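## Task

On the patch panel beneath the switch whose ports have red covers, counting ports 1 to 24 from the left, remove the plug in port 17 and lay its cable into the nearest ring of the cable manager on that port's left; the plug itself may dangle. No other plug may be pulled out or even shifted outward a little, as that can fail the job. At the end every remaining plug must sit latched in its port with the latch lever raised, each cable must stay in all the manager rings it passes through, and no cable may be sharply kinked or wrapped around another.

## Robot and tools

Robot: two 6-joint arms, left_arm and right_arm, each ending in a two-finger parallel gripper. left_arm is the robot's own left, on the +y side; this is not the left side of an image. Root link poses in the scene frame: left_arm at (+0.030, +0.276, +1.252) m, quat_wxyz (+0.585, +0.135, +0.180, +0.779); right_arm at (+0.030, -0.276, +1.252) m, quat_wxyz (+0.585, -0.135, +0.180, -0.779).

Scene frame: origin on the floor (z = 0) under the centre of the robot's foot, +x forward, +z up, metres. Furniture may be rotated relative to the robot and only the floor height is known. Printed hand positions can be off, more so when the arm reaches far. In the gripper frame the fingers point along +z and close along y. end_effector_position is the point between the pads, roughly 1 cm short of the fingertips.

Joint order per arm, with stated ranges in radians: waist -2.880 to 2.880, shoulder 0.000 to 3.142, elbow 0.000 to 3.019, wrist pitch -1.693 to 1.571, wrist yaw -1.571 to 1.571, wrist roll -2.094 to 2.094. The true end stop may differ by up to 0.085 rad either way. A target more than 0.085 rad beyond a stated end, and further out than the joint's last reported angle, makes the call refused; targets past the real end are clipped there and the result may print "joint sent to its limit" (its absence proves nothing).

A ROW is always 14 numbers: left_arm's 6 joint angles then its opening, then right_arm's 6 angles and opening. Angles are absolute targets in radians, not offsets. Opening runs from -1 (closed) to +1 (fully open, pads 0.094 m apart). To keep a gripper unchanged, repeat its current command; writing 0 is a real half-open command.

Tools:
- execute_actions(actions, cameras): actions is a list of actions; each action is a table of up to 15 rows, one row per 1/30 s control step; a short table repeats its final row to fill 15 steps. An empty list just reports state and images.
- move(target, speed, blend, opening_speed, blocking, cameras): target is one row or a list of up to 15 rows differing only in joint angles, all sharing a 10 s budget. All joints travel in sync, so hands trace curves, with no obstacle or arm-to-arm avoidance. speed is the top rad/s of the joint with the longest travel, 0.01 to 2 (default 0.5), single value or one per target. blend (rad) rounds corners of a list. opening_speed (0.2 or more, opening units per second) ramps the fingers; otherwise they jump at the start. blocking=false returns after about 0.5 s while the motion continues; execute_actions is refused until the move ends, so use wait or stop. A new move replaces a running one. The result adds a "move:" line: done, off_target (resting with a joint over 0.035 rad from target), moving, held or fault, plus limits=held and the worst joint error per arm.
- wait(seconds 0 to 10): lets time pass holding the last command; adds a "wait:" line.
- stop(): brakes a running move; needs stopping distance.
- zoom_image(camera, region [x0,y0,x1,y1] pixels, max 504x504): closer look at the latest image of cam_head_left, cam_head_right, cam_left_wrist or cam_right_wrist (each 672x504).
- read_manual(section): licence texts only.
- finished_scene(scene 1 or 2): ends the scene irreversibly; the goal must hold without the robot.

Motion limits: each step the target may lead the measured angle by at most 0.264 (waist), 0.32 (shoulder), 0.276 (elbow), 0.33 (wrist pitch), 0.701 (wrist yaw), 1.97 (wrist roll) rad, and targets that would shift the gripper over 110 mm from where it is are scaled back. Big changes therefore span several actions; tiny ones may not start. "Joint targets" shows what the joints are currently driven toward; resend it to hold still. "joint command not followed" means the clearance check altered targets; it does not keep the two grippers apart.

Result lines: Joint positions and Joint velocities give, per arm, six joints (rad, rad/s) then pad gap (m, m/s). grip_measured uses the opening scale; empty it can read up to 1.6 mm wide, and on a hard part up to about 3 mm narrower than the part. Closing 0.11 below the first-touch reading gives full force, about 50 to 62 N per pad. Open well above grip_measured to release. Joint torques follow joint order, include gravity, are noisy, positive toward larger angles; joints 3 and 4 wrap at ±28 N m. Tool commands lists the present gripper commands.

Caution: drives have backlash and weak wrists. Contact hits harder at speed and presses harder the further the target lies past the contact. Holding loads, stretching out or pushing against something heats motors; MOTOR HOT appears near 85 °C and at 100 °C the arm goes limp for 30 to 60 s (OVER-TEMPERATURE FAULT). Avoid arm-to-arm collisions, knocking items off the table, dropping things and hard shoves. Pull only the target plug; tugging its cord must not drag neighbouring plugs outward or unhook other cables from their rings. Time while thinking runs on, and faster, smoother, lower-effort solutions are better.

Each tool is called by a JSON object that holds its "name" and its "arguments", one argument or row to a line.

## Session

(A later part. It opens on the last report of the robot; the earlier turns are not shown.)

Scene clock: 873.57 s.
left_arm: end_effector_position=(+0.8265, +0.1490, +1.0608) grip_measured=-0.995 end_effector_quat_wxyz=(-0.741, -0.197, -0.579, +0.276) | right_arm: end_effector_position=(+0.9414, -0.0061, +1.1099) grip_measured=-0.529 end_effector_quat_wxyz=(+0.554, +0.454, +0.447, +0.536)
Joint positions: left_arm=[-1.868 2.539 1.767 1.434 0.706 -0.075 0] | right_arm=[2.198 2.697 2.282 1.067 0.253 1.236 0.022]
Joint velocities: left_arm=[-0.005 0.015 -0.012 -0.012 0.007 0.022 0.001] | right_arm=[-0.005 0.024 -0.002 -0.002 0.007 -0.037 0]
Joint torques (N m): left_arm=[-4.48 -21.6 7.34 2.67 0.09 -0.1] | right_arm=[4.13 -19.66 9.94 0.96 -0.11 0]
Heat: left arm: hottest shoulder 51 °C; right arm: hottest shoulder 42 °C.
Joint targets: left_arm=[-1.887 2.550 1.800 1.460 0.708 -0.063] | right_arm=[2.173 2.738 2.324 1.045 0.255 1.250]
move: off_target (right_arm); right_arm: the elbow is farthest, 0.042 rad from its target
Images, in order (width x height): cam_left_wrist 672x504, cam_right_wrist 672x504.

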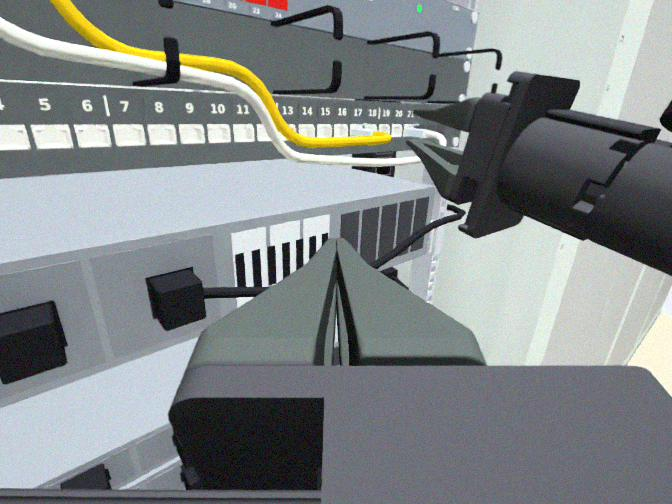

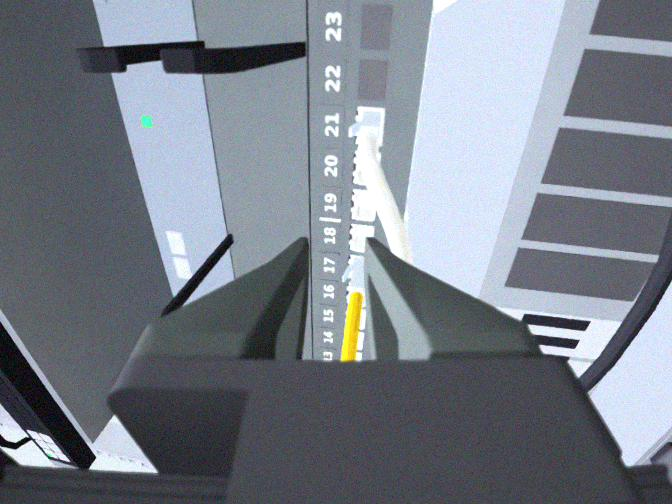

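{"name": "move", "arguments": {
  "target": [
    [-1.887,2.55,1.80,1.46,0.707,-0.063,-1, 2.172,2.766,2.351,1.042,0.255,1.25,-0.53],
    [-1.887,2.55,1.80,1.46,0.707,-0.063,-1, 2.246,2.813,2.446,0.999,0.255,1.25,-0.53]
  ],
  "speed": 0.1,
  "cameras": ["cam_left_wrist","cam_right_wrist"]
}}

{"name": "zoom_image", "arguments": {
  "camera": "cam_left_wrist",
  "region": [320, 40, 520, 200]
}}

{"name": "zoom_image", "arguments": {
  "camera": "cam_right_wrist",
  "region": [250, 100, 480, 300]
}}

Scene clock: 905.97 s.
left_arm: end_effector_position=(+0.8265, +0.1490, +1.0608) grip_measured=-0.995 end_effector_quat_wxyz=(-0.741, -0.197, -0.579, +0.276) | right_arm: end_effector_position=(+0.9364, +0.0352, +1.0974) grip_measured=-0.529 end_effector_quat_wxyz=(+0.540, +0.450, +0.453, +0.548)
Joint positions: left_arm=[-1.868 2.539 1.767 1.434 0.706 -0.075 0] | right_arm=[2.237 2.776 2.4 1.018 0.253 1.236 0.022]
Joint velocities: left_arm=[0.015 0.005 -0.002 -0.002 -0.022 0.007 -0.001] | right_arm=[-0.015 0.005 -0.007 0.007 -0.066 0.022 -0.001]
Joint torques (N m): left_arm=[-4.37 -21.83 7.36 2.7 0.08 -0.07] | right_arm=[6.3 -20.01 10.39 1.22 -0.07 0.04]
Heat: left arm: hottest shoulder 51 °C; right arm: hottest shoulder 43 °C.
Joint targets: left_arm=[-1.887 2.550 1.800 1.460 0.707 -0.063] | right_arm=[2.246 2.813 2.445 0.999 0.255 1.250]
move: off_target (right_arm); right_arm: the elbow is farthest, 0.046 rad from its target
Images, in order (width x height): cam_left_wrist 672x504, cam_right_wrist 672x504.

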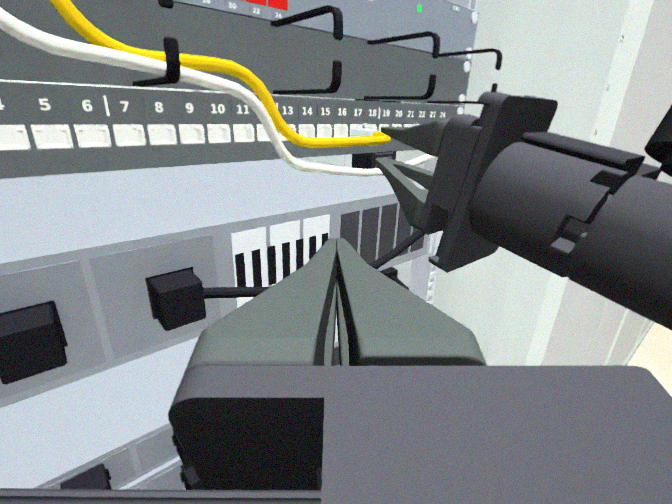

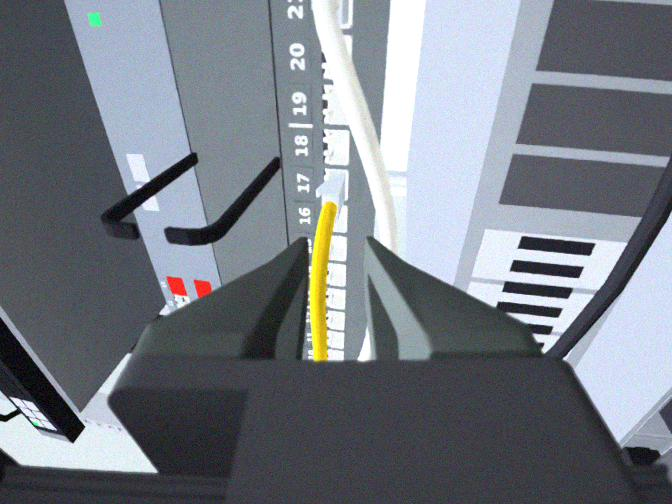

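Scaled by 2.520 from the camera's 672x504 image, which has a finer 960x720 frame.

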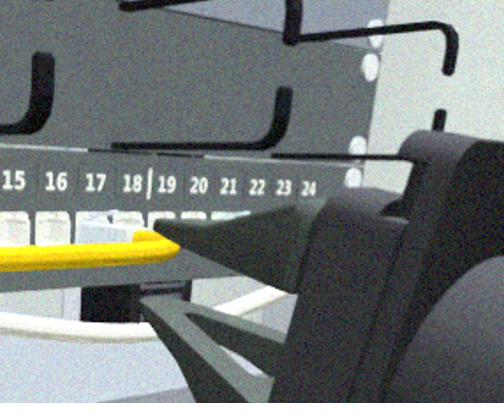

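Scaled by 2.191 from the camera's 672x504 image, which has a finer 960x720 frame.

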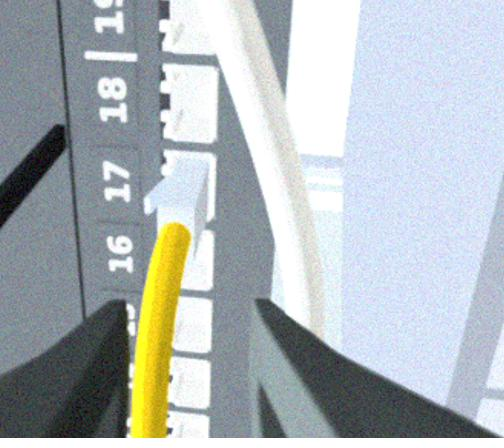

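{"name": "move", "arguments": {
  "target": [-1.887,2.55,1.80,1.46,0.707,-0.063,-1, 2.211,2.729,2.342,1.055,0.255,1.25,-0.53],
  "speed": 0.15,
  "cameras": ["cam_left_wrist","cam_right_wrist"]
}}

{"name": "zoom_image", "arguments": {
  "camera": "cam_right_wrist",
  "region": [250, 100, 480, 300]
}}

Scene clock: 953.07 s.
left_arm: end_effector_position=(+0.8265, +0.1490, +1.0608) grip_measured=-0.995 end_effector_quat_wxyz=(-0.741, -0.197, -0.579, +0.276) | right_arm: end_effector_position=(+0.9341, +0.0316, +1.1014) grip_measured=-0.529 end_effector_quat_wxyz=(+0.540, +0.451, +0.453, +0.547)
Joint positions: left_arm=[-1.868 2.539 1.767 1.434 0.706 -0.075 0] | right_arm=[2.235 2.749 2.352 1.036 0.253 1.236 0.022]
Joint velocities: left_arm=[-0.005 -0.015 0.002 -0.012 -0.037 0.007 -0.002] | right_arm=[-0.015 -0.015 -0.017 0.002 0.022 0.037 -0.001]
Joint torques (N m): left_arm=[-4.31 -22.01 7.43 2.73 0.04 -0.07] | right_arm=[3.84 -25.47 6.27 2.97 -0.08 0.04]
Heat: left arm: hottest shoulder 51 °C; right arm: hottest shoulder 44 °C.
Joint targets: left_arm=[-1.887 2.550 1.800 1.460 0.707 -0.063] | right_arm=[2.210 2.729 2.342 1.055 0.255 1.250]
move: done
Images, in order (width x height): cam_left_wrist 672x504, cam_right_wrist 672x504.

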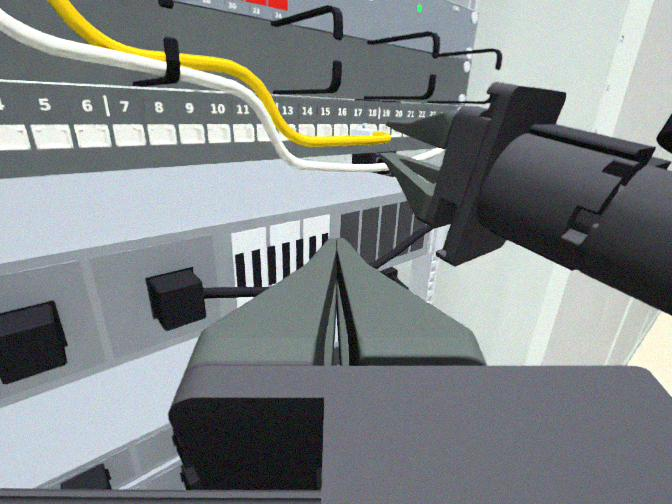

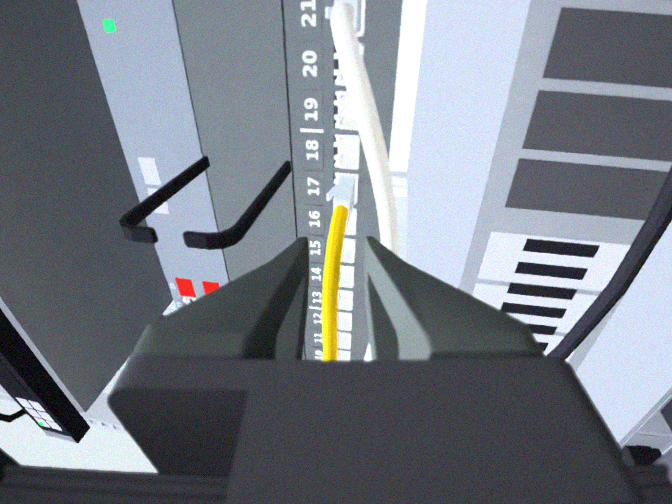

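Scaled by 2.191 from the camera's 672x504 image, which has a finer 960x720 frame.

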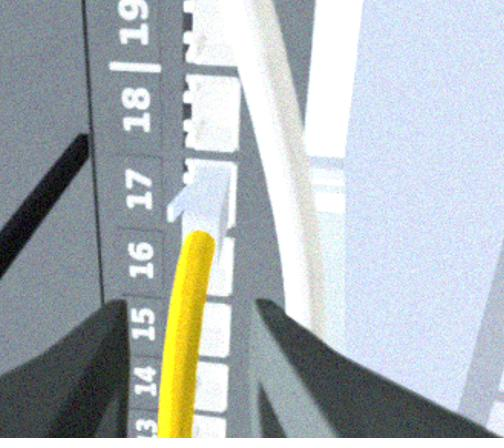

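{"name": "move", "arguments": {
  "target": [-1.887,2.55,1.80,1.46,0.707,-0.063,-1, 2.199,2.832,2.524,0.938,0.255,1.25,-0.53],
  "speed": 0.1,
  "cameras": ["cam_left_wrist","cam_right_wrist"]
}}

{"name": "zoom_image", "arguments": {
  "camera": "cam_right_wrist",
  "region": [250, 120, 480, 320]
}}

{"name": "zoom_image", "arguments": {
  "camera": "cam_left_wrist",
  "region": [320, 40, 520, 200]
}}

Scene clock: 975.40 s.
left_arm: end_effector_position=(+0.8265, +0.1490, +1.0608) grip_measured=-0.995 end_effector_quat_wxyz=(-0.741, -0.197, -0.579, +0.276) | right_arm: end_effector_position=(+0.9540, +0.0246, +1.1045) grip_measured=-0.529 end_effector_quat_wxyz=(+0.544, +0.452, +0.452, +0.543)
Joint positions: left_arm=[-1.868 2.539 1.767 1.434 0.706 -0.075 0] | right_arm=[2.223 2.793 2.476 0.958 0.253 1.236 0.022]
Joint velocities: left_arm=[-0.015 0.005 -0.002 -0.007 -0.022 -0.037 0] | right_arm=[-0.005 -0.005 -0.012 0.007 -0.051 -0.007 0.001]
Joint torques (N m): left_arm=[-4.72 -21.36 7.35 2.66 0.05 -0.05] | right_arm=[4.78 -20.25 10.95 1.02 -0.14 0.05]
Heat: left arm: hottest shoulder 51 °C; right arm: hottest shoulder 47 °C.
Joint targets: left_arm=[-1.887 2.550 1.800 1.460 0.707 -0.063] | right_arm=[2.199 2.831 2.525 0.938 0.255 1.250]
move: off_target (right_arm); right_arm: the elbow is farthest, 0.048 rad from its target
Images, in order (width x height): cam_left_wrist 672x504, cam_right_wrist 672x504.

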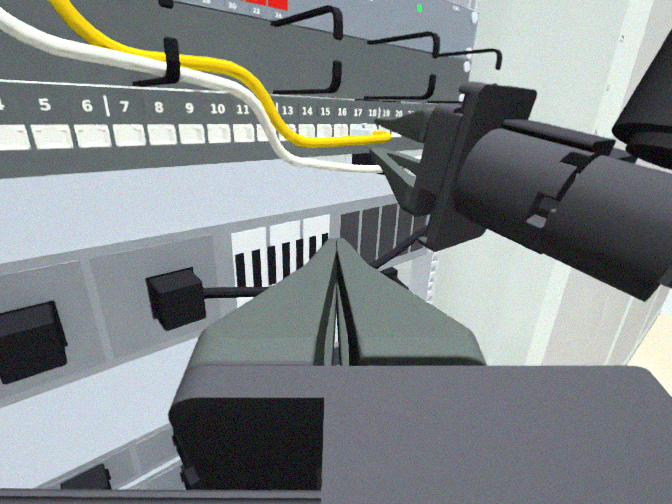

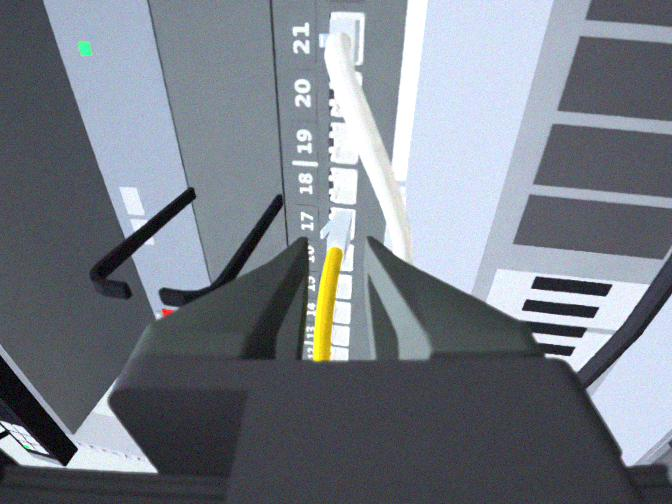

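Scaled by 2.191 from the camera's 672x504 image, which has a finer 960x720 frame.

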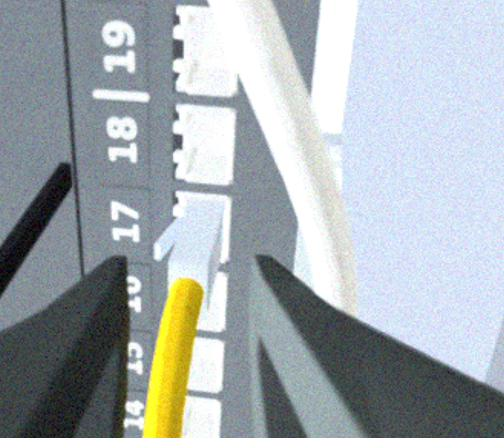

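Scaled by 2.520 from the camera's 672x504 image, which has a finer 960x720 frame.

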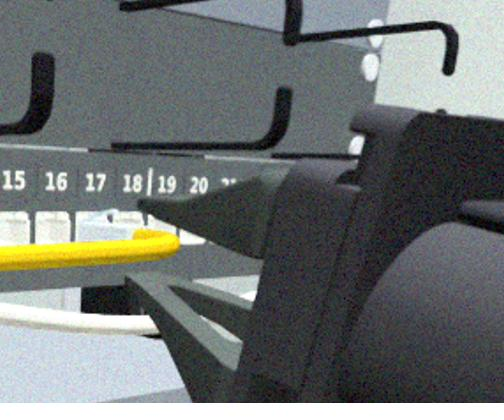

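{"name": "move", "arguments": {
  "target": [-1.887,2.55,1.80,1.46,0.707,-0.063,-1, 2.195,2.858,2.582,0.908,0.255,1.25,-0.53],
  "speed": 0.1,
  "cameras": ["cam_left_wrist","cam_right_wrist"]
}}

{"name": "zoom_image", "arguments": {
  "camera": "cam_right_wrist",
  "region": [250, 120, 480, 320]
}}

{"name": "zoom_image", "arguments": {
  "camera": "cam_left_wrist",
  "region": [320, 40, 520, 200]
}}

Scene clock: 992.80 s.
left_arm: end_effector_position=(+0.8265, +0.1490, +1.0608) grip_measured=-0.995 end_effector_quat_wxyz=(-0.741, -0.197, -0.579, +0.276) | right_arm: end_effector_position=(+0.9592, +0.0236, +1.1027) grip_measured=-0.529 end_effector_quat_wxyz=(+0.545, +0.452, +0.452, +0.542)
Joint positions: left_arm=[-1.868 2.539 1.767 1.434 0.706 -0.075 0] | right_arm=[2.22 2.819 2.532 0.929 0.253 1.236 0.022]
Joint velocities: left_arm=[0.005 0.005 -0.007 -0.002 0.051 -0.081 0] | right_arm=[0.005 -0.005 0.002 -0.017 -0.022 -0.037 0.001]
Joint torques (N m): left_arm=[-4.6 -21.6 7.3 2.63 0.05 -0.06] | right_arm=[3.72 -21.07 11.04 1.18 -0.12 0.03]
Heat: left arm: hottest shoulder 51 °C; right arm: hottest shoulder 44 °C.
Joint targets: left_arm=[-1.887 2.550 1.800 1.460 0.707 -0.063] | right_arm=[2.194 2.858 2.581 0.908 0.255 1.250]
move: off_target (right_arm); right_arm: the elbow is farthest, 0.050 rad from its target
Images, in order (width x height): cam_left_wrist 672x504, cam_right_wrist 672x504.

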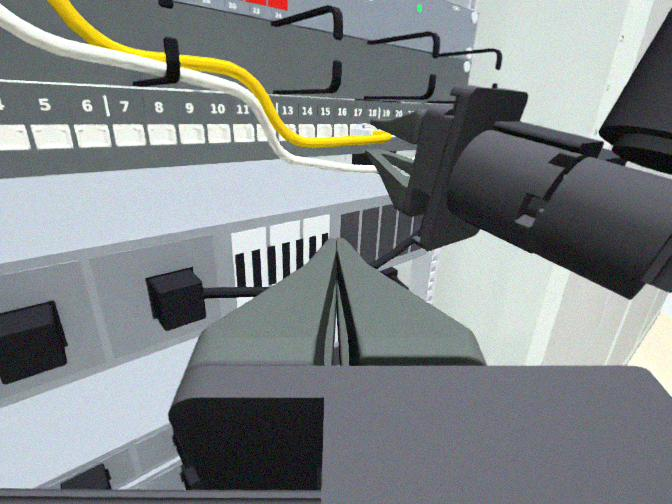

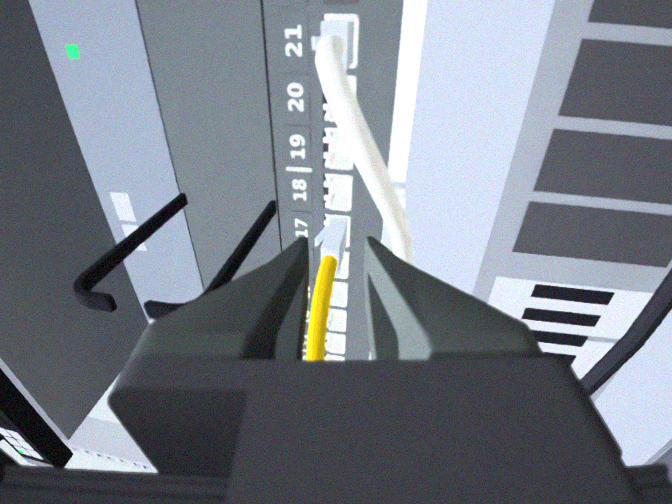

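Scaled by 2.191 from the camera's 672x504 image, which has a finer 960x720 frame.

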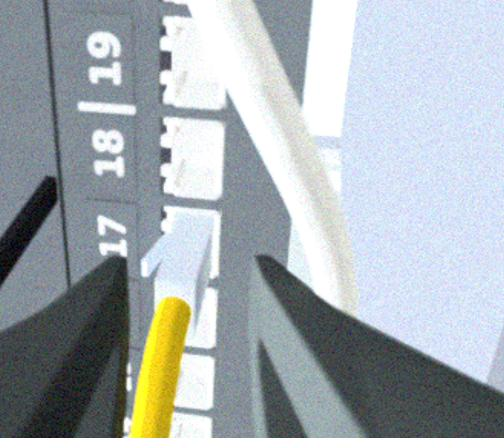

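Scaled by 2.520 from the camera's 672x504 image, which has a finer 960x720 frame.

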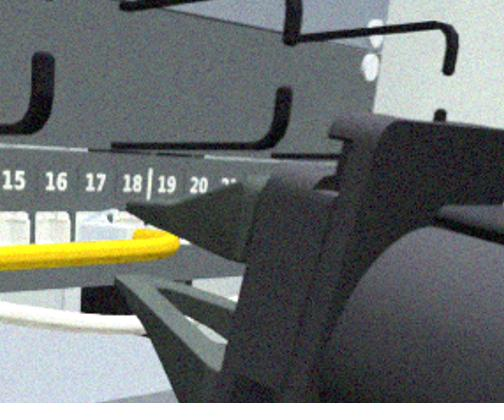

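{"name": "move", "arguments": {
  "target": [-1.887,2.55,1.80,1.46,0.707,-0.063,-1, 2.190,2.858,2.584,0.962,0.255,1.25,-0.53],
  "speed": 0.1,
  "cameras": ["cam_right_wrist"]
}}

{"name": "zoom_image", "arguments": {
  "camera": "cam_right_wrist",
  "region": [250, 120, 480, 320]
}}

Scene clock: 1011.17 s.
left_arm: end_effector_position=(+0.8265, +0.1490, +1.0608) grip_measured=-0.995 end_effector_quat_wxyz=(-0.741, -0.197, -0.579, +0.276) | right_arm: end_effector_position=(+0.9573, +0.0229, +1.1032) grip_measured=-0.529 end_effector_quat_wxyz=(+0.548, +0.451, +0.447, +0.545)
Joint positions: left_arm=[-1.868 2.539 1.767 1.434 0.706 -0.075 0] | right_arm=[2.22 2.824 2.533 0.945 0.253 1.236 0.022]
Joint velocities: left_arm=[0.005 -0.005 0.012 -0.037 0.022 0.007 0] | right_arm=[-0.005 -0.005 0.002 0.012 -0.037 0.007 0]
Joint torques (N m): left_arm=[-4.66 -21.54 7.46 2.69 0.03 -0.09] | right_arm=[4.13 -20.95 11.04 2.73 -0.09 0.04]
Heat: left arm: hottest shoulder 51 °C; right arm: hottest shoulder 43 °C.
Joint targets: left_arm=[-1.887 2.550 1.800 1.460 0.707 -0.063] | right_arm=[2.190 2.858 2.584 0.962 0.255 1.250]
move: off_target (right_arm); right_arm: the elbow is farthest, 0.051 rad from its target
Images, in order (width x height): cam_right_wrist 672x504.

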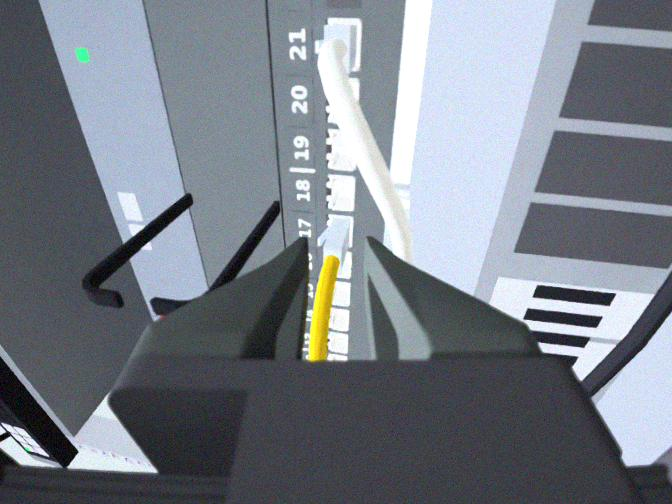

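Scaled by 2.191 from the camera's 672x504 image, which has a finer 960x720 frame.

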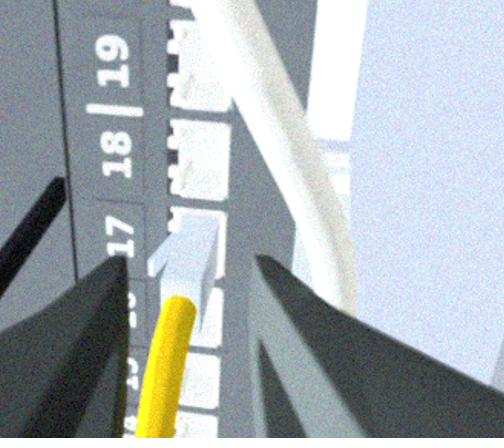

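{"name": "move", "arguments": {
  "target": [-1.887,2.55,1.80,1.46,0.707,-0.063,-1, 2.190,2.858,2.584,0.962,0.255,1.25,-0.9],
  "opening_speed": 0.3,
  "cameras": ["cam_left_wrist","cam_right_wrist"]
}}

{"name": "zoom_image", "arguments": {
  "camera": "cam_right_wrist",
  "region": [250, 120, 480, 320]
}}

{"name": "zoom_image", "arguments": {
  "camera": "cam_left_wrist",
  "region": [320, 40, 520, 200]
}}

Scene clock: 1021.37 s.
left_arm: end_effector_position=(+0.8265, +0.1490, +1.0608) grip_measured=-0.995 end_effector_quat_wxyz=(-0.741, -0.197, -0.579, +0.276) | right_arm: end_effector_position=(+0.9566, +0.0230, +1.1030) grip_measured=-0.876 end_effector_quat_wxyz=(+0.547, +0.452, +0.444, +0.548)
Joint positions: left_arm=[-1.868 2.539 1.767 1.434 0.706 -0.075 0] | right_arm=[2.22 2.825 2.533 0.95 0.251 1.243 0.006]
Joint velocities: left_arm=[0.005 0.005 -0.002 0.007 0.007 -0.037 0.001] | right_arm=[0.015 -0.005 -0.007 0.002 0.007 0.081 0]
Joint torques (N m): left_arm=[-4.72 -21.54 7.39 2.59 0.04 -0.08] | right_arm=[4.13 -20.37 11.03 2.52 -0.11 -0.07]
Heat: left arm: hottest shoulder 51 °C; right arm: hottest shoulder 43 °C.
Joint targets: left_arm=[-1.887 2.550 1.800 1.460 0.707 -0.063] | right_arm=[2.190 2.859 2.584 0.961 0.253 1.250]
move: off_target (right_arm); right_arm: the elbow is farthest, 0.051 rad from its target
Images, in order (width x height): cam_left_wrist 672x504, cam_right_wrist 672x504.

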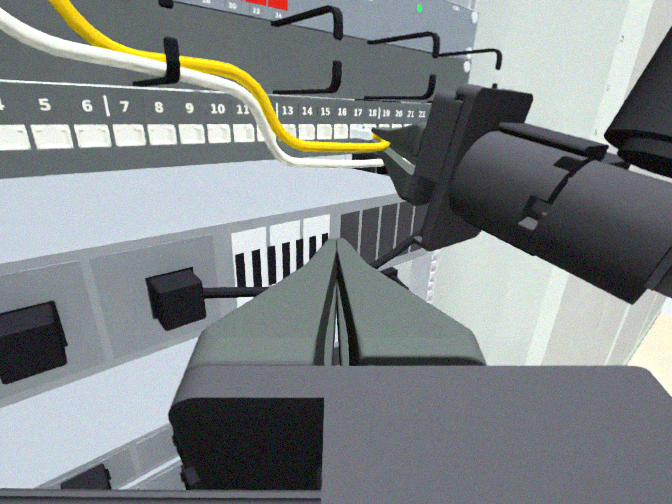

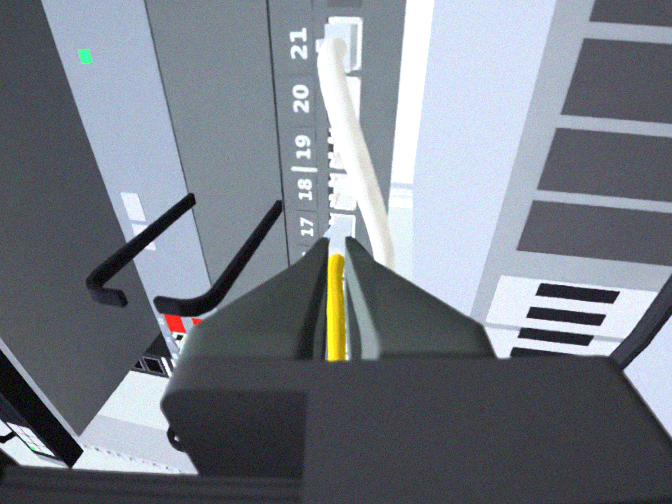

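Scaled by 2.191 from the camera's 672x504 image, which has a finer 960x720 frame.

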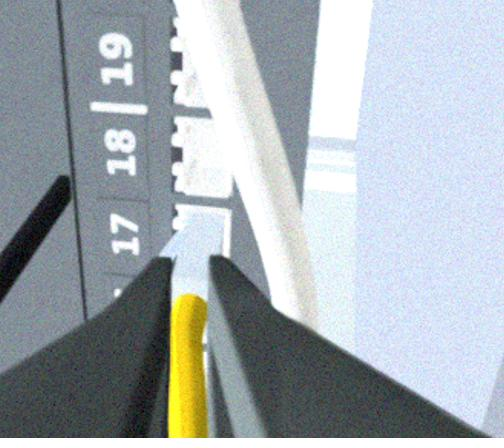

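Scaled by 2.520 from the camera's 672x504 image, which has a finer 960x720 frame.

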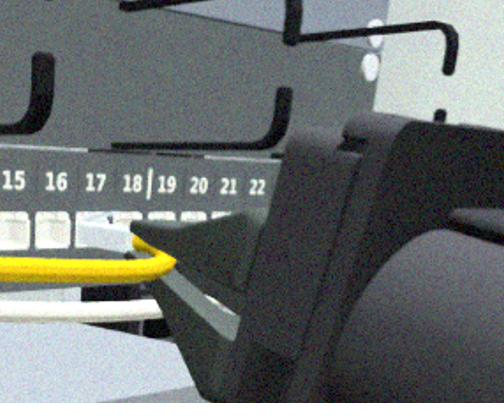

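{"name": "move", "arguments": {
  "target": [-1.887,2.55,1.80,1.46,0.707,-0.063,-1, 2.245,2.713,2.290,1.107,0.255,1.25,-1],
  "speed": 0.12,
  "cameras": ["cam_left_wrist","cam_right_wrist"]
}}

{"name": "zoom_image", "arguments": {
  "camera": "cam_right_wrist",
  "region": [250, 100, 480, 320]
}}

{"name": "zoom_image", "arguments": {
  "camera": "cam_left_wrist",
  "region": [320, 40, 520, 200]
}}

Scene clock: 1049.80 s.
left_arm: end_effector_position=(+0.8265, +0.1490, +1.0608) grip_measured=-0.995 end_effector_quat_wxyz=(-0.741, -0.197, -0.579, +0.276) | right_arm: end_effector_position=(+0.9509, +0.0219, +1.1064) grip_measured=-0.895 end_effector_quat_wxyz=(+0.528, +0.454, +0.476, +0.538)
Joint positions: left_arm=[-1.868 2.539 1.767 1.434 0.706 -0.075 0] | right_arm=[2.218 2.713 2.346 0.95 0.233 1.245 0.005]
Joint velocities: left_arm=[0.005 -0.015 -0.017 -0.007 0.007 0.022 -0.001] | right_arm=[-0.024 -0.015 -0.007 -0.012 -0.007 0.022 0.001]
Joint torques (N m): left_arm=[-4.72 -21.71 7.36 2.71 0.05 -0.07] | right_arm=[7.71 -23.36 3.36 8.66 0.5 -0.05]
Heat: left arm: hottest shoulder 51 °C; right arm: hottest elbow 43 °C.
Joint targets: left_arm=[-1.887 2.550 1.800 1.460 0.707 -0.063] | right_arm=[2.245 2.713 2.291 1.105 0.248 1.250]
move: off_target (right_arm); right_arm: the wrist pitch is farthest, 0.157 rad from its target
Images, in order (width x height): cam_left_wrist 672x504, cam_right_wrist 672x504.

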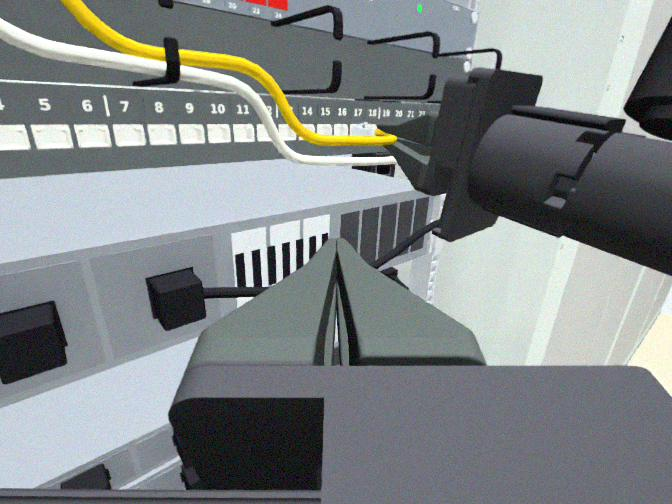

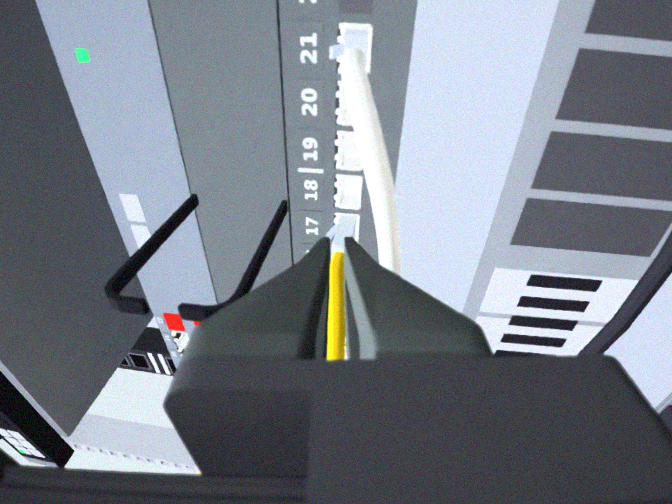

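Scaled by 2.191 from the camera's 672x504 image, which has a finer 960x720 frame.

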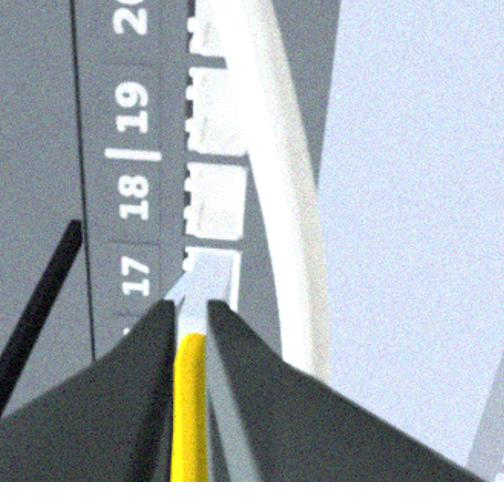

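Scaled by 2.520 from the camera's 672x504 image, which has a finer 960x720 frame.

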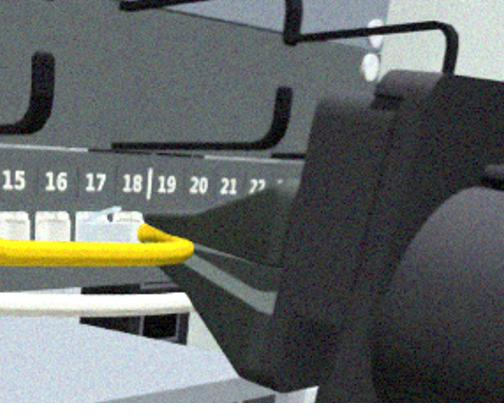

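{"name": "move", "arguments": {
  "target": [-1.887,2.55,1.80,1.46,0.707,-0.063,-1, 2.20,2.80,2.52,0.985,0.255,1.25,-1],
  "speed": 0.15,
  "cameras": []
}}

{"name": "move", "arguments": {
  "target": [-1.887,2.55,1.80,1.46,0.707,-0.063,-1, 2.19,2.858,2.584,0.962,0.255,1.25,-0.53],
  "opening_speed": 0.5,
  "speed": 0.15,
  "cameras": ["cam_left_wrist","cam_right_wrist"]
}}

{"name": "zoom_image", "arguments": {
  "camera": "cam_right_wrist",
  "region": [250, 120, 480, 320]
}}

{"name": "zoom_image", "arguments": {
  "camera": "cam_left_wrist",
  "region": [320, 40, 520, 200]
}}

Scene clock: 1079.03 s.
left_arm: end_effector_position=(+0.8265, +0.1490, +1.0608) grip_measured=-0.995 end_effector_quat_wxyz=(-0.741, -0.197, -0.579, +0.276) | right_arm: end_effector_position=(+0.9532, +0.0204, +1.1043) grip_measured=-0.896 end_effector_quat_wxyz=(+0.542, +0.453, +0.451, +0.545)
Joint positions: left_arm=[-1.868 2.539 1.767 1.434 0.706 -0.075 0] | right_arm=[2.218 2.781 2.452 0.968 0.248 1.245 0.005]
Joint velocities: left_arm=[-0.005 0.005 0.007 -0.002 -0.081 -0.022 0] | right_arm=[0.005 -0.015 -0.007 0.002 -0.007 -0.007 -0.001]
Joint torques (N m): left_arm=[-4.6 -21.48 7.38 2.65 0.02 -0.11] | right_arm=[4.66 -22.89 12.22 2.96 0.14 -0.1]
Heat: left arm: hottest shoulder 51 °C; right arm: hottest shoulder 42 °C.
Joint targets: left_arm=[-1.887 2.550 1.800 1.460 0.707 -0.063] | right_arm=[2.200 2.800 2.520 0.988 0.256 1.250]
move: off_target (right_arm); right_arm: the elbow is farthest, 0.068 rad from its target
No camera images: "cameras" was empty.

Scene clock: 1080.33 s.
left_arm: end_effector_position=(+0.8265, +0.1490, +1.0608) grip_measured=-0.995 end_effector_quat_wxyz=(-0.741, -0.197, -0.579, +0.276) | right_arm: end_effector_position=(+0.9564, +0.0185, +1.1087) grip_measured=-0.533 end_effector_quat_wxyz=(+0.552, +0.452, +0.433, +0.551)
Joint positions: left_arm=[-1.868 2.539 1.767 1.434 0.706 -0.075 0] | right_arm=[2.218 2.824 2.533 0.973 0.257 1.245 0.022]
Joint velocities: left_arm=[-0.005 0.005 0.002 0.012 0.007 -0.051 0.001] | right_arm=[0.005 -0.015 -0.007 -0.027 0.022 0.037 0.002]
Joint torques (N m): left_arm=[-4.66 -21.71 7.34 2.7 0.06 -0.07] | right_arm=[3.66 -20.78 11.12 1.51 0.04 -0.13]
Heat: left arm: hottest shoulder 51 °C; right arm: hottest shoulder 43 °C.
Joint targets: left_arm=[-1.887 2.550 1.800 1.460 0.707 -0.063] | right_arm=[2.190 2.857 2.584 0.962 0.263 1.250]
move: off_target (right_arm); right_arm: the elbow is farthest, 0.051 rad from its target
Images, in order (width x height): cam_left_wrist 672x504, cam_right_wrist 672x504.

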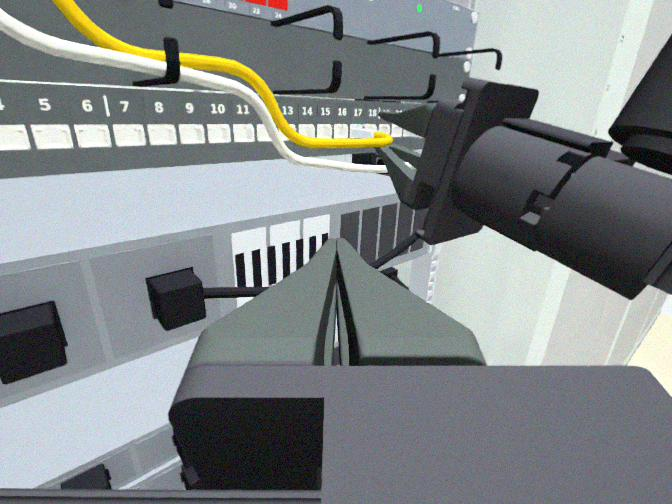

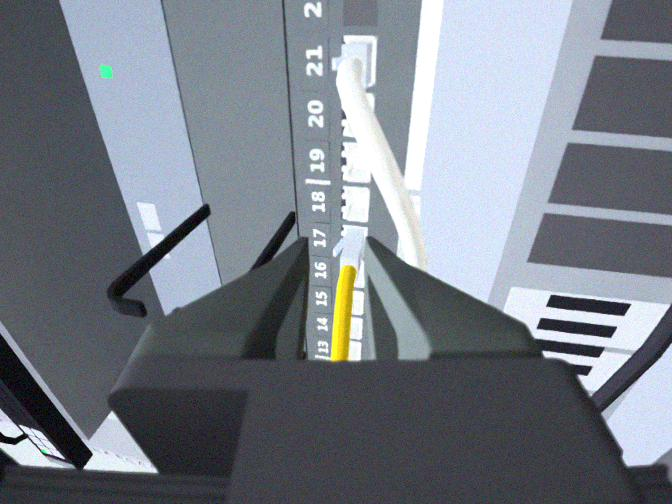

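Scaled by 2.191 from the camera's 672x504 image, which has a finer 960x720 frame.

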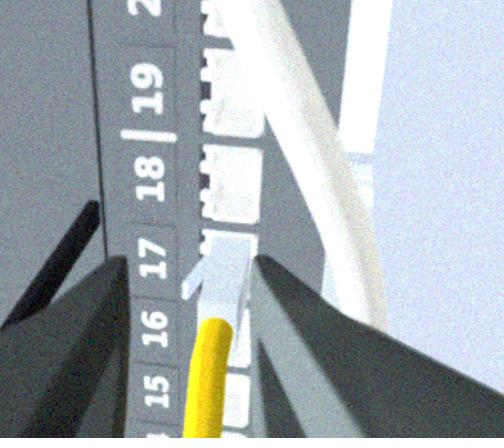

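Scaled by 2.520 from the camera's 672x504 image, which has a finer 960x720 frame.

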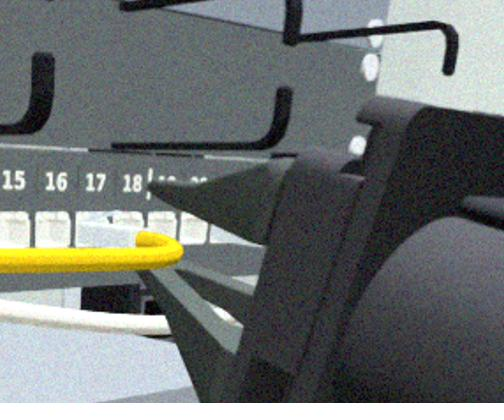

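{"name": "move", "arguments": {
  "target": [-1.887,2.55,1.80,1.46,0.707,-0.063,-1, 2.19,2.860,2.607,0.890,0.255,1.25,-0.53],
  "speed": 0.1,
  "cameras": ["cam_left_wrist","cam_right_wrist"]
}}

{"name": "zoom_image", "arguments": {
  "camera": "cam_right_wrist",
  "region": [250, 120, 480, 320]
}}

{"name": "zoom_image", "arguments": {
  "camera": "cam_left_wrist",
  "region": [320, 40, 520, 200]
}}

Scene clock: 1107.27 s.
left_arm: end_effector_position=(+0.8265, +0.1490, +1.0608) grip_measured=-0.995 end_effector_quat_wxyz=(-0.741, -0.197, -0.579, +0.276) | right_arm: end_effector_position=(+0.9646, +0.0201, +1.1070) grip_measured=-0.532 end_effector_quat_wxyz=(+0.545, +0.456, +0.448, +0.543)
Joint positions: left_arm=[-1.868 2.539 1.767 1.434 0.706 -0.075 0] | right_arm=[2.217 2.824 2.558 0.91 0.257 1.245 0.022]
Joint velocities: left_arm=[-0.005 -0.005 -0.017 0.007 -0.022 0.051 0] | right_arm=[-0.015 -0.015 0.002 -0.002 -0.007 -0.125 0]
Joint torques (N m): left_arm=[-4.48 -21.66 7.35 2.54 0.05 -0.09] | right_arm=[4.48 -21.01 11.14 1.24 -0.29 -0.07]
Heat: left arm: hottest shoulder 52 °C; right arm: hottest shoulder 43 °C.
Joint targets: left_arm=[-1.887 2.550 1.800 1.460 0.707 -0.063] | right_arm=[2.190 2.860 2.607 0.890 0.255 1.250]
move: off_target (right_arm); right_arm: the elbow is farthest, 0.049 rad from its target
Images, in order (width x height): cam_left_wrist 672x504, cam_right_wrist 672x504.

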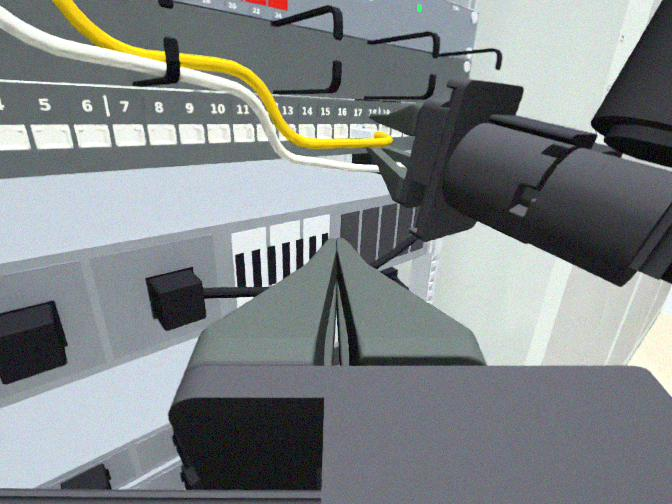

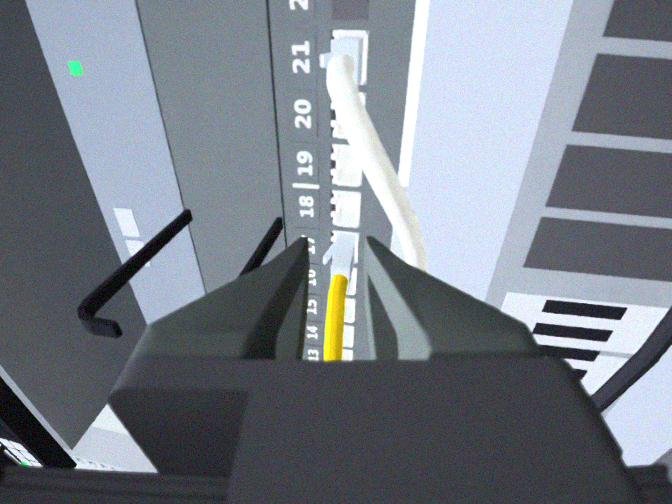

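Scaled by 2.191 from the camera's 672x504 image, which has a finer 960x720 frame.

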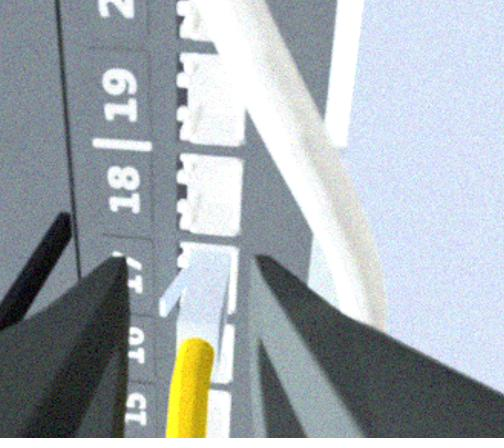

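Scaled by 2.520 from the camera's 672x504 image, which has a finer 960x720 frame.

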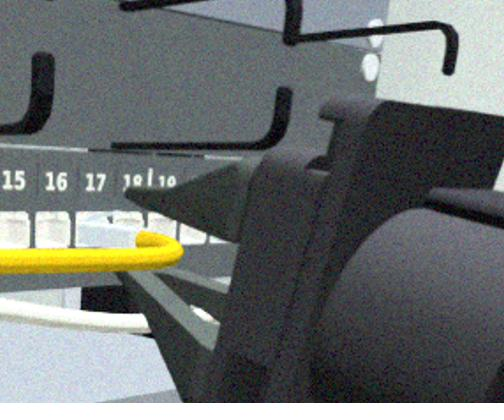

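{"name": "move", "arguments": {
  "target": [-1.887,2.55,1.80,1.46,0.707,-0.063,-1, 2.19,2.860,2.607,0.890,0.255,1.25,-1],
  "opening_speed": 0.4,
  "cameras": ["cam_left_wrist","cam_right_wrist"]
}}

{"name": "zoom_image", "arguments": {
  "camera": "cam_right_wrist",
  "region": [250, 120, 480, 320]
}}

Scene clock: 1116.33 s.
left_arm: end_effector_position=(+0.8265, +0.1490, +1.0608) grip_measured=-0.995 end_effector_quat_wxyz=(-0.741, -0.197, -0.579, +0.276) | right_arm: end_effector_position=(+0.9637, +0.0209, +1.1041) grip_measured=-0.861 end_effector_quat_wxyz=(+0.544, +0.456, +0.450, +0.542)
Joint positions: left_arm=[-1.868 2.539 1.767 1.434 0.706 -0.075 0] | right_arm=[2.217 2.827 2.558 0.909 0.256 1.245 0.007]
Joint velocities: left_arm=[0.005 -0.005 -0.007 -0.007 -0.007 -0.022 0] | right_arm=[0.005 -0.015 -0.007 0.012 -0.022 -0.007 0]
Joint torques (N m): left_arm=[-4.66 -21.48 7.38 2.58 0.05 -0.08] | right_arm=[4.54 -21.01 10.99 1.25 -0.24 -0.06]
Heat: left arm: hottest shoulder 52 °C; right arm: hottest elbow 44 °C.
Joint targets: left_arm=[-1.887 2.550 1.800 1.460 0.707 -0.063] | right_arm=[2.190 2.861 2.607 0.891 0.255 1.250]
move: off_target (right_arm); right_arm: the elbow is farthest, 0.049 rad from its target
Images, in order (width x height): cam_left_wrist 672x504, cam_right_wrist 672x504.

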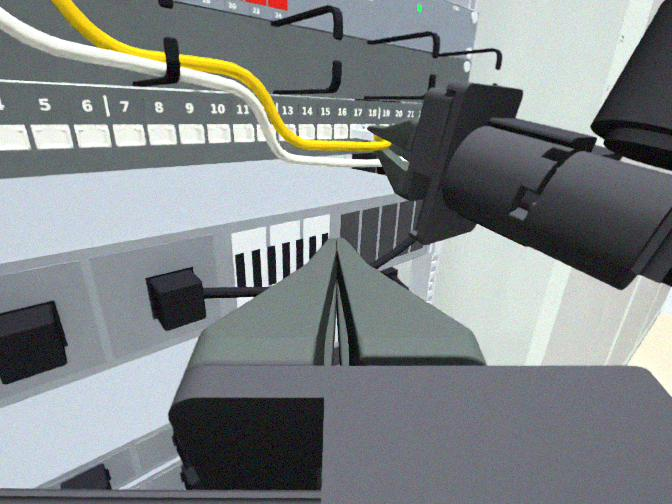

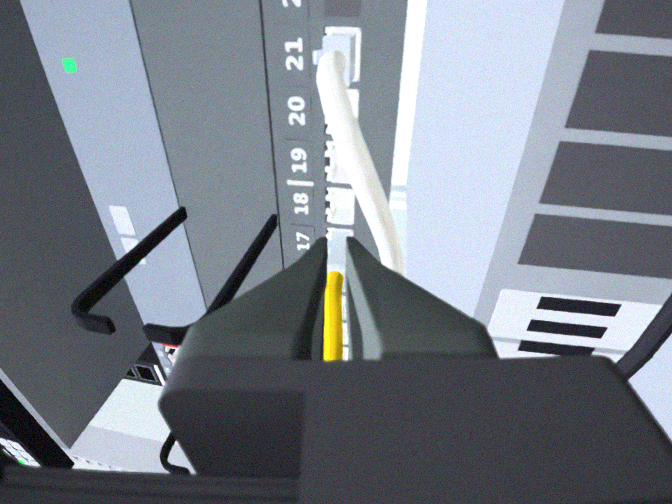

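Scaled by 2.191 from the camera's 672x504 image, which has a finer 960x720 frame.

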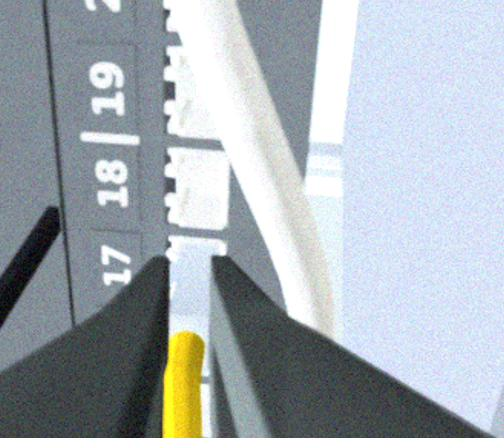

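{"name": "move", "arguments": {
  "target": [-1.887,2.55,1.80,1.46,0.707,-0.063,-1, 2.240,2.735,2.345,1.055,0.255,1.25,-1],
  "speed": 0.12,
  "cameras": ["cam_left_wrist","cam_right_wrist"]
}}

{"name": "zoom_image", "arguments": {
  "camera": "cam_right_wrist",
  "region": [250, 120, 480, 320]
}}

{"name": "zoom_image", "arguments": {
  "camera": "cam_left_wrist",
  "region": [320, 40, 520, 200]
}}

Scene clock: 1130.43 s.
left_arm: end_effector_position=(+0.8265, +0.1490, +1.0608) grip_measured=-0.995 end_effector_quat_wxyz=(-0.741, -0.197, -0.579, +0.276) | right_arm: end_effector_position=(+0.9615, +0.0212, +1.1059) grip_measured=-0.870 end_effector_quat_wxyz=(+0.525, +0.455, +0.482, +0.533)
Joint positions: left_arm=[-1.868 2.539 1.767 1.434 0.706 -0.075 0] | right_arm=[2.214 2.732 2.404 0.893 0.23 1.245 0.006]
Joint velocities: left_arm=[0.005 -0.005 -0.012 -0.012 -0.007 -0.022 0] | right_arm=[-0.015 0.005 0.017 -0.027 0.007 0.007 0.001]
Joint torques (N m): left_arm=[-4.66 -21.71 7.5 2.73 0.06 -0.1] | right_arm=[8.12 -23.94 3.14 9.05 0.56 -0.09]
Heat: left arm: hottest shoulder 52 °C; right arm: hottest elbow 45 °C.
Joint targets: left_arm=[-1.887 2.550 1.800 1.460 0.707 -0.063] | right_arm=[2.239 2.734 2.347 1.051 0.246 1.250]
move: off_target (right_arm); right_arm: the wrist pitch is farthest, 0.162 rad from its target
Images, in order (width x height): cam_left_wrist 672x504, cam_right_wrist 672x504.

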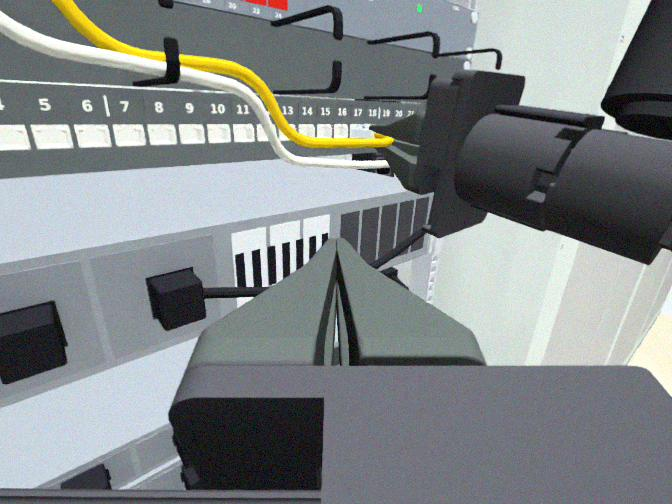

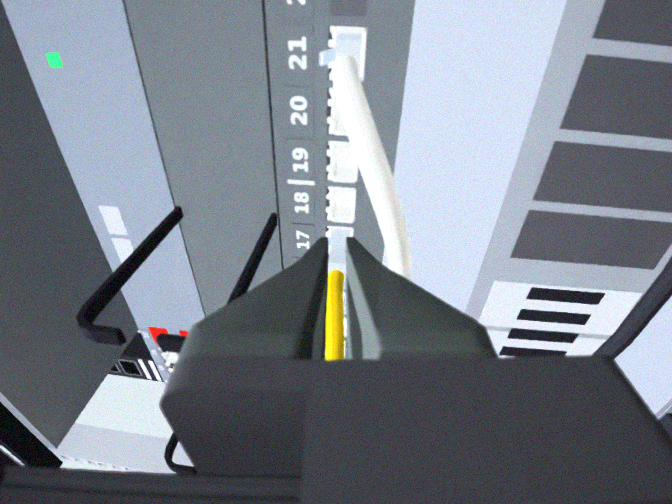

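Scaled by 2.191 from the camera's 672x504 image, which has a finer 960x720 frame.

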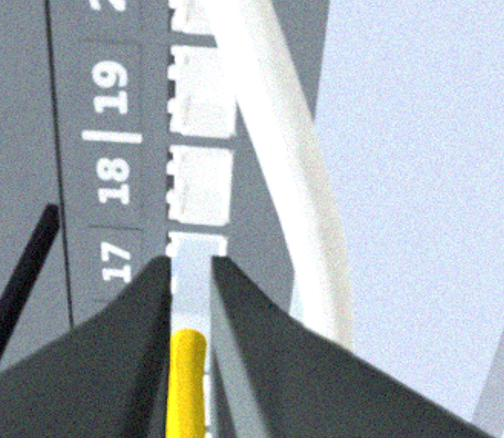

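Scaled by 2.520 from the camera's 672x504 image, which has a finer 960x720 frame.

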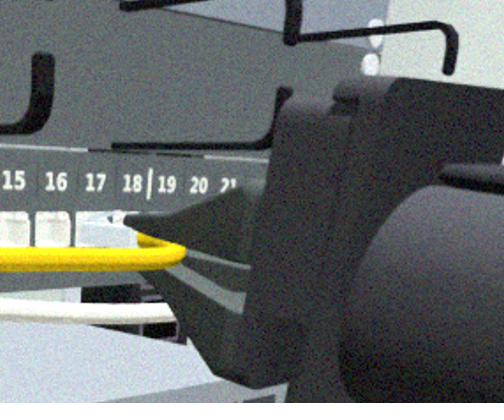

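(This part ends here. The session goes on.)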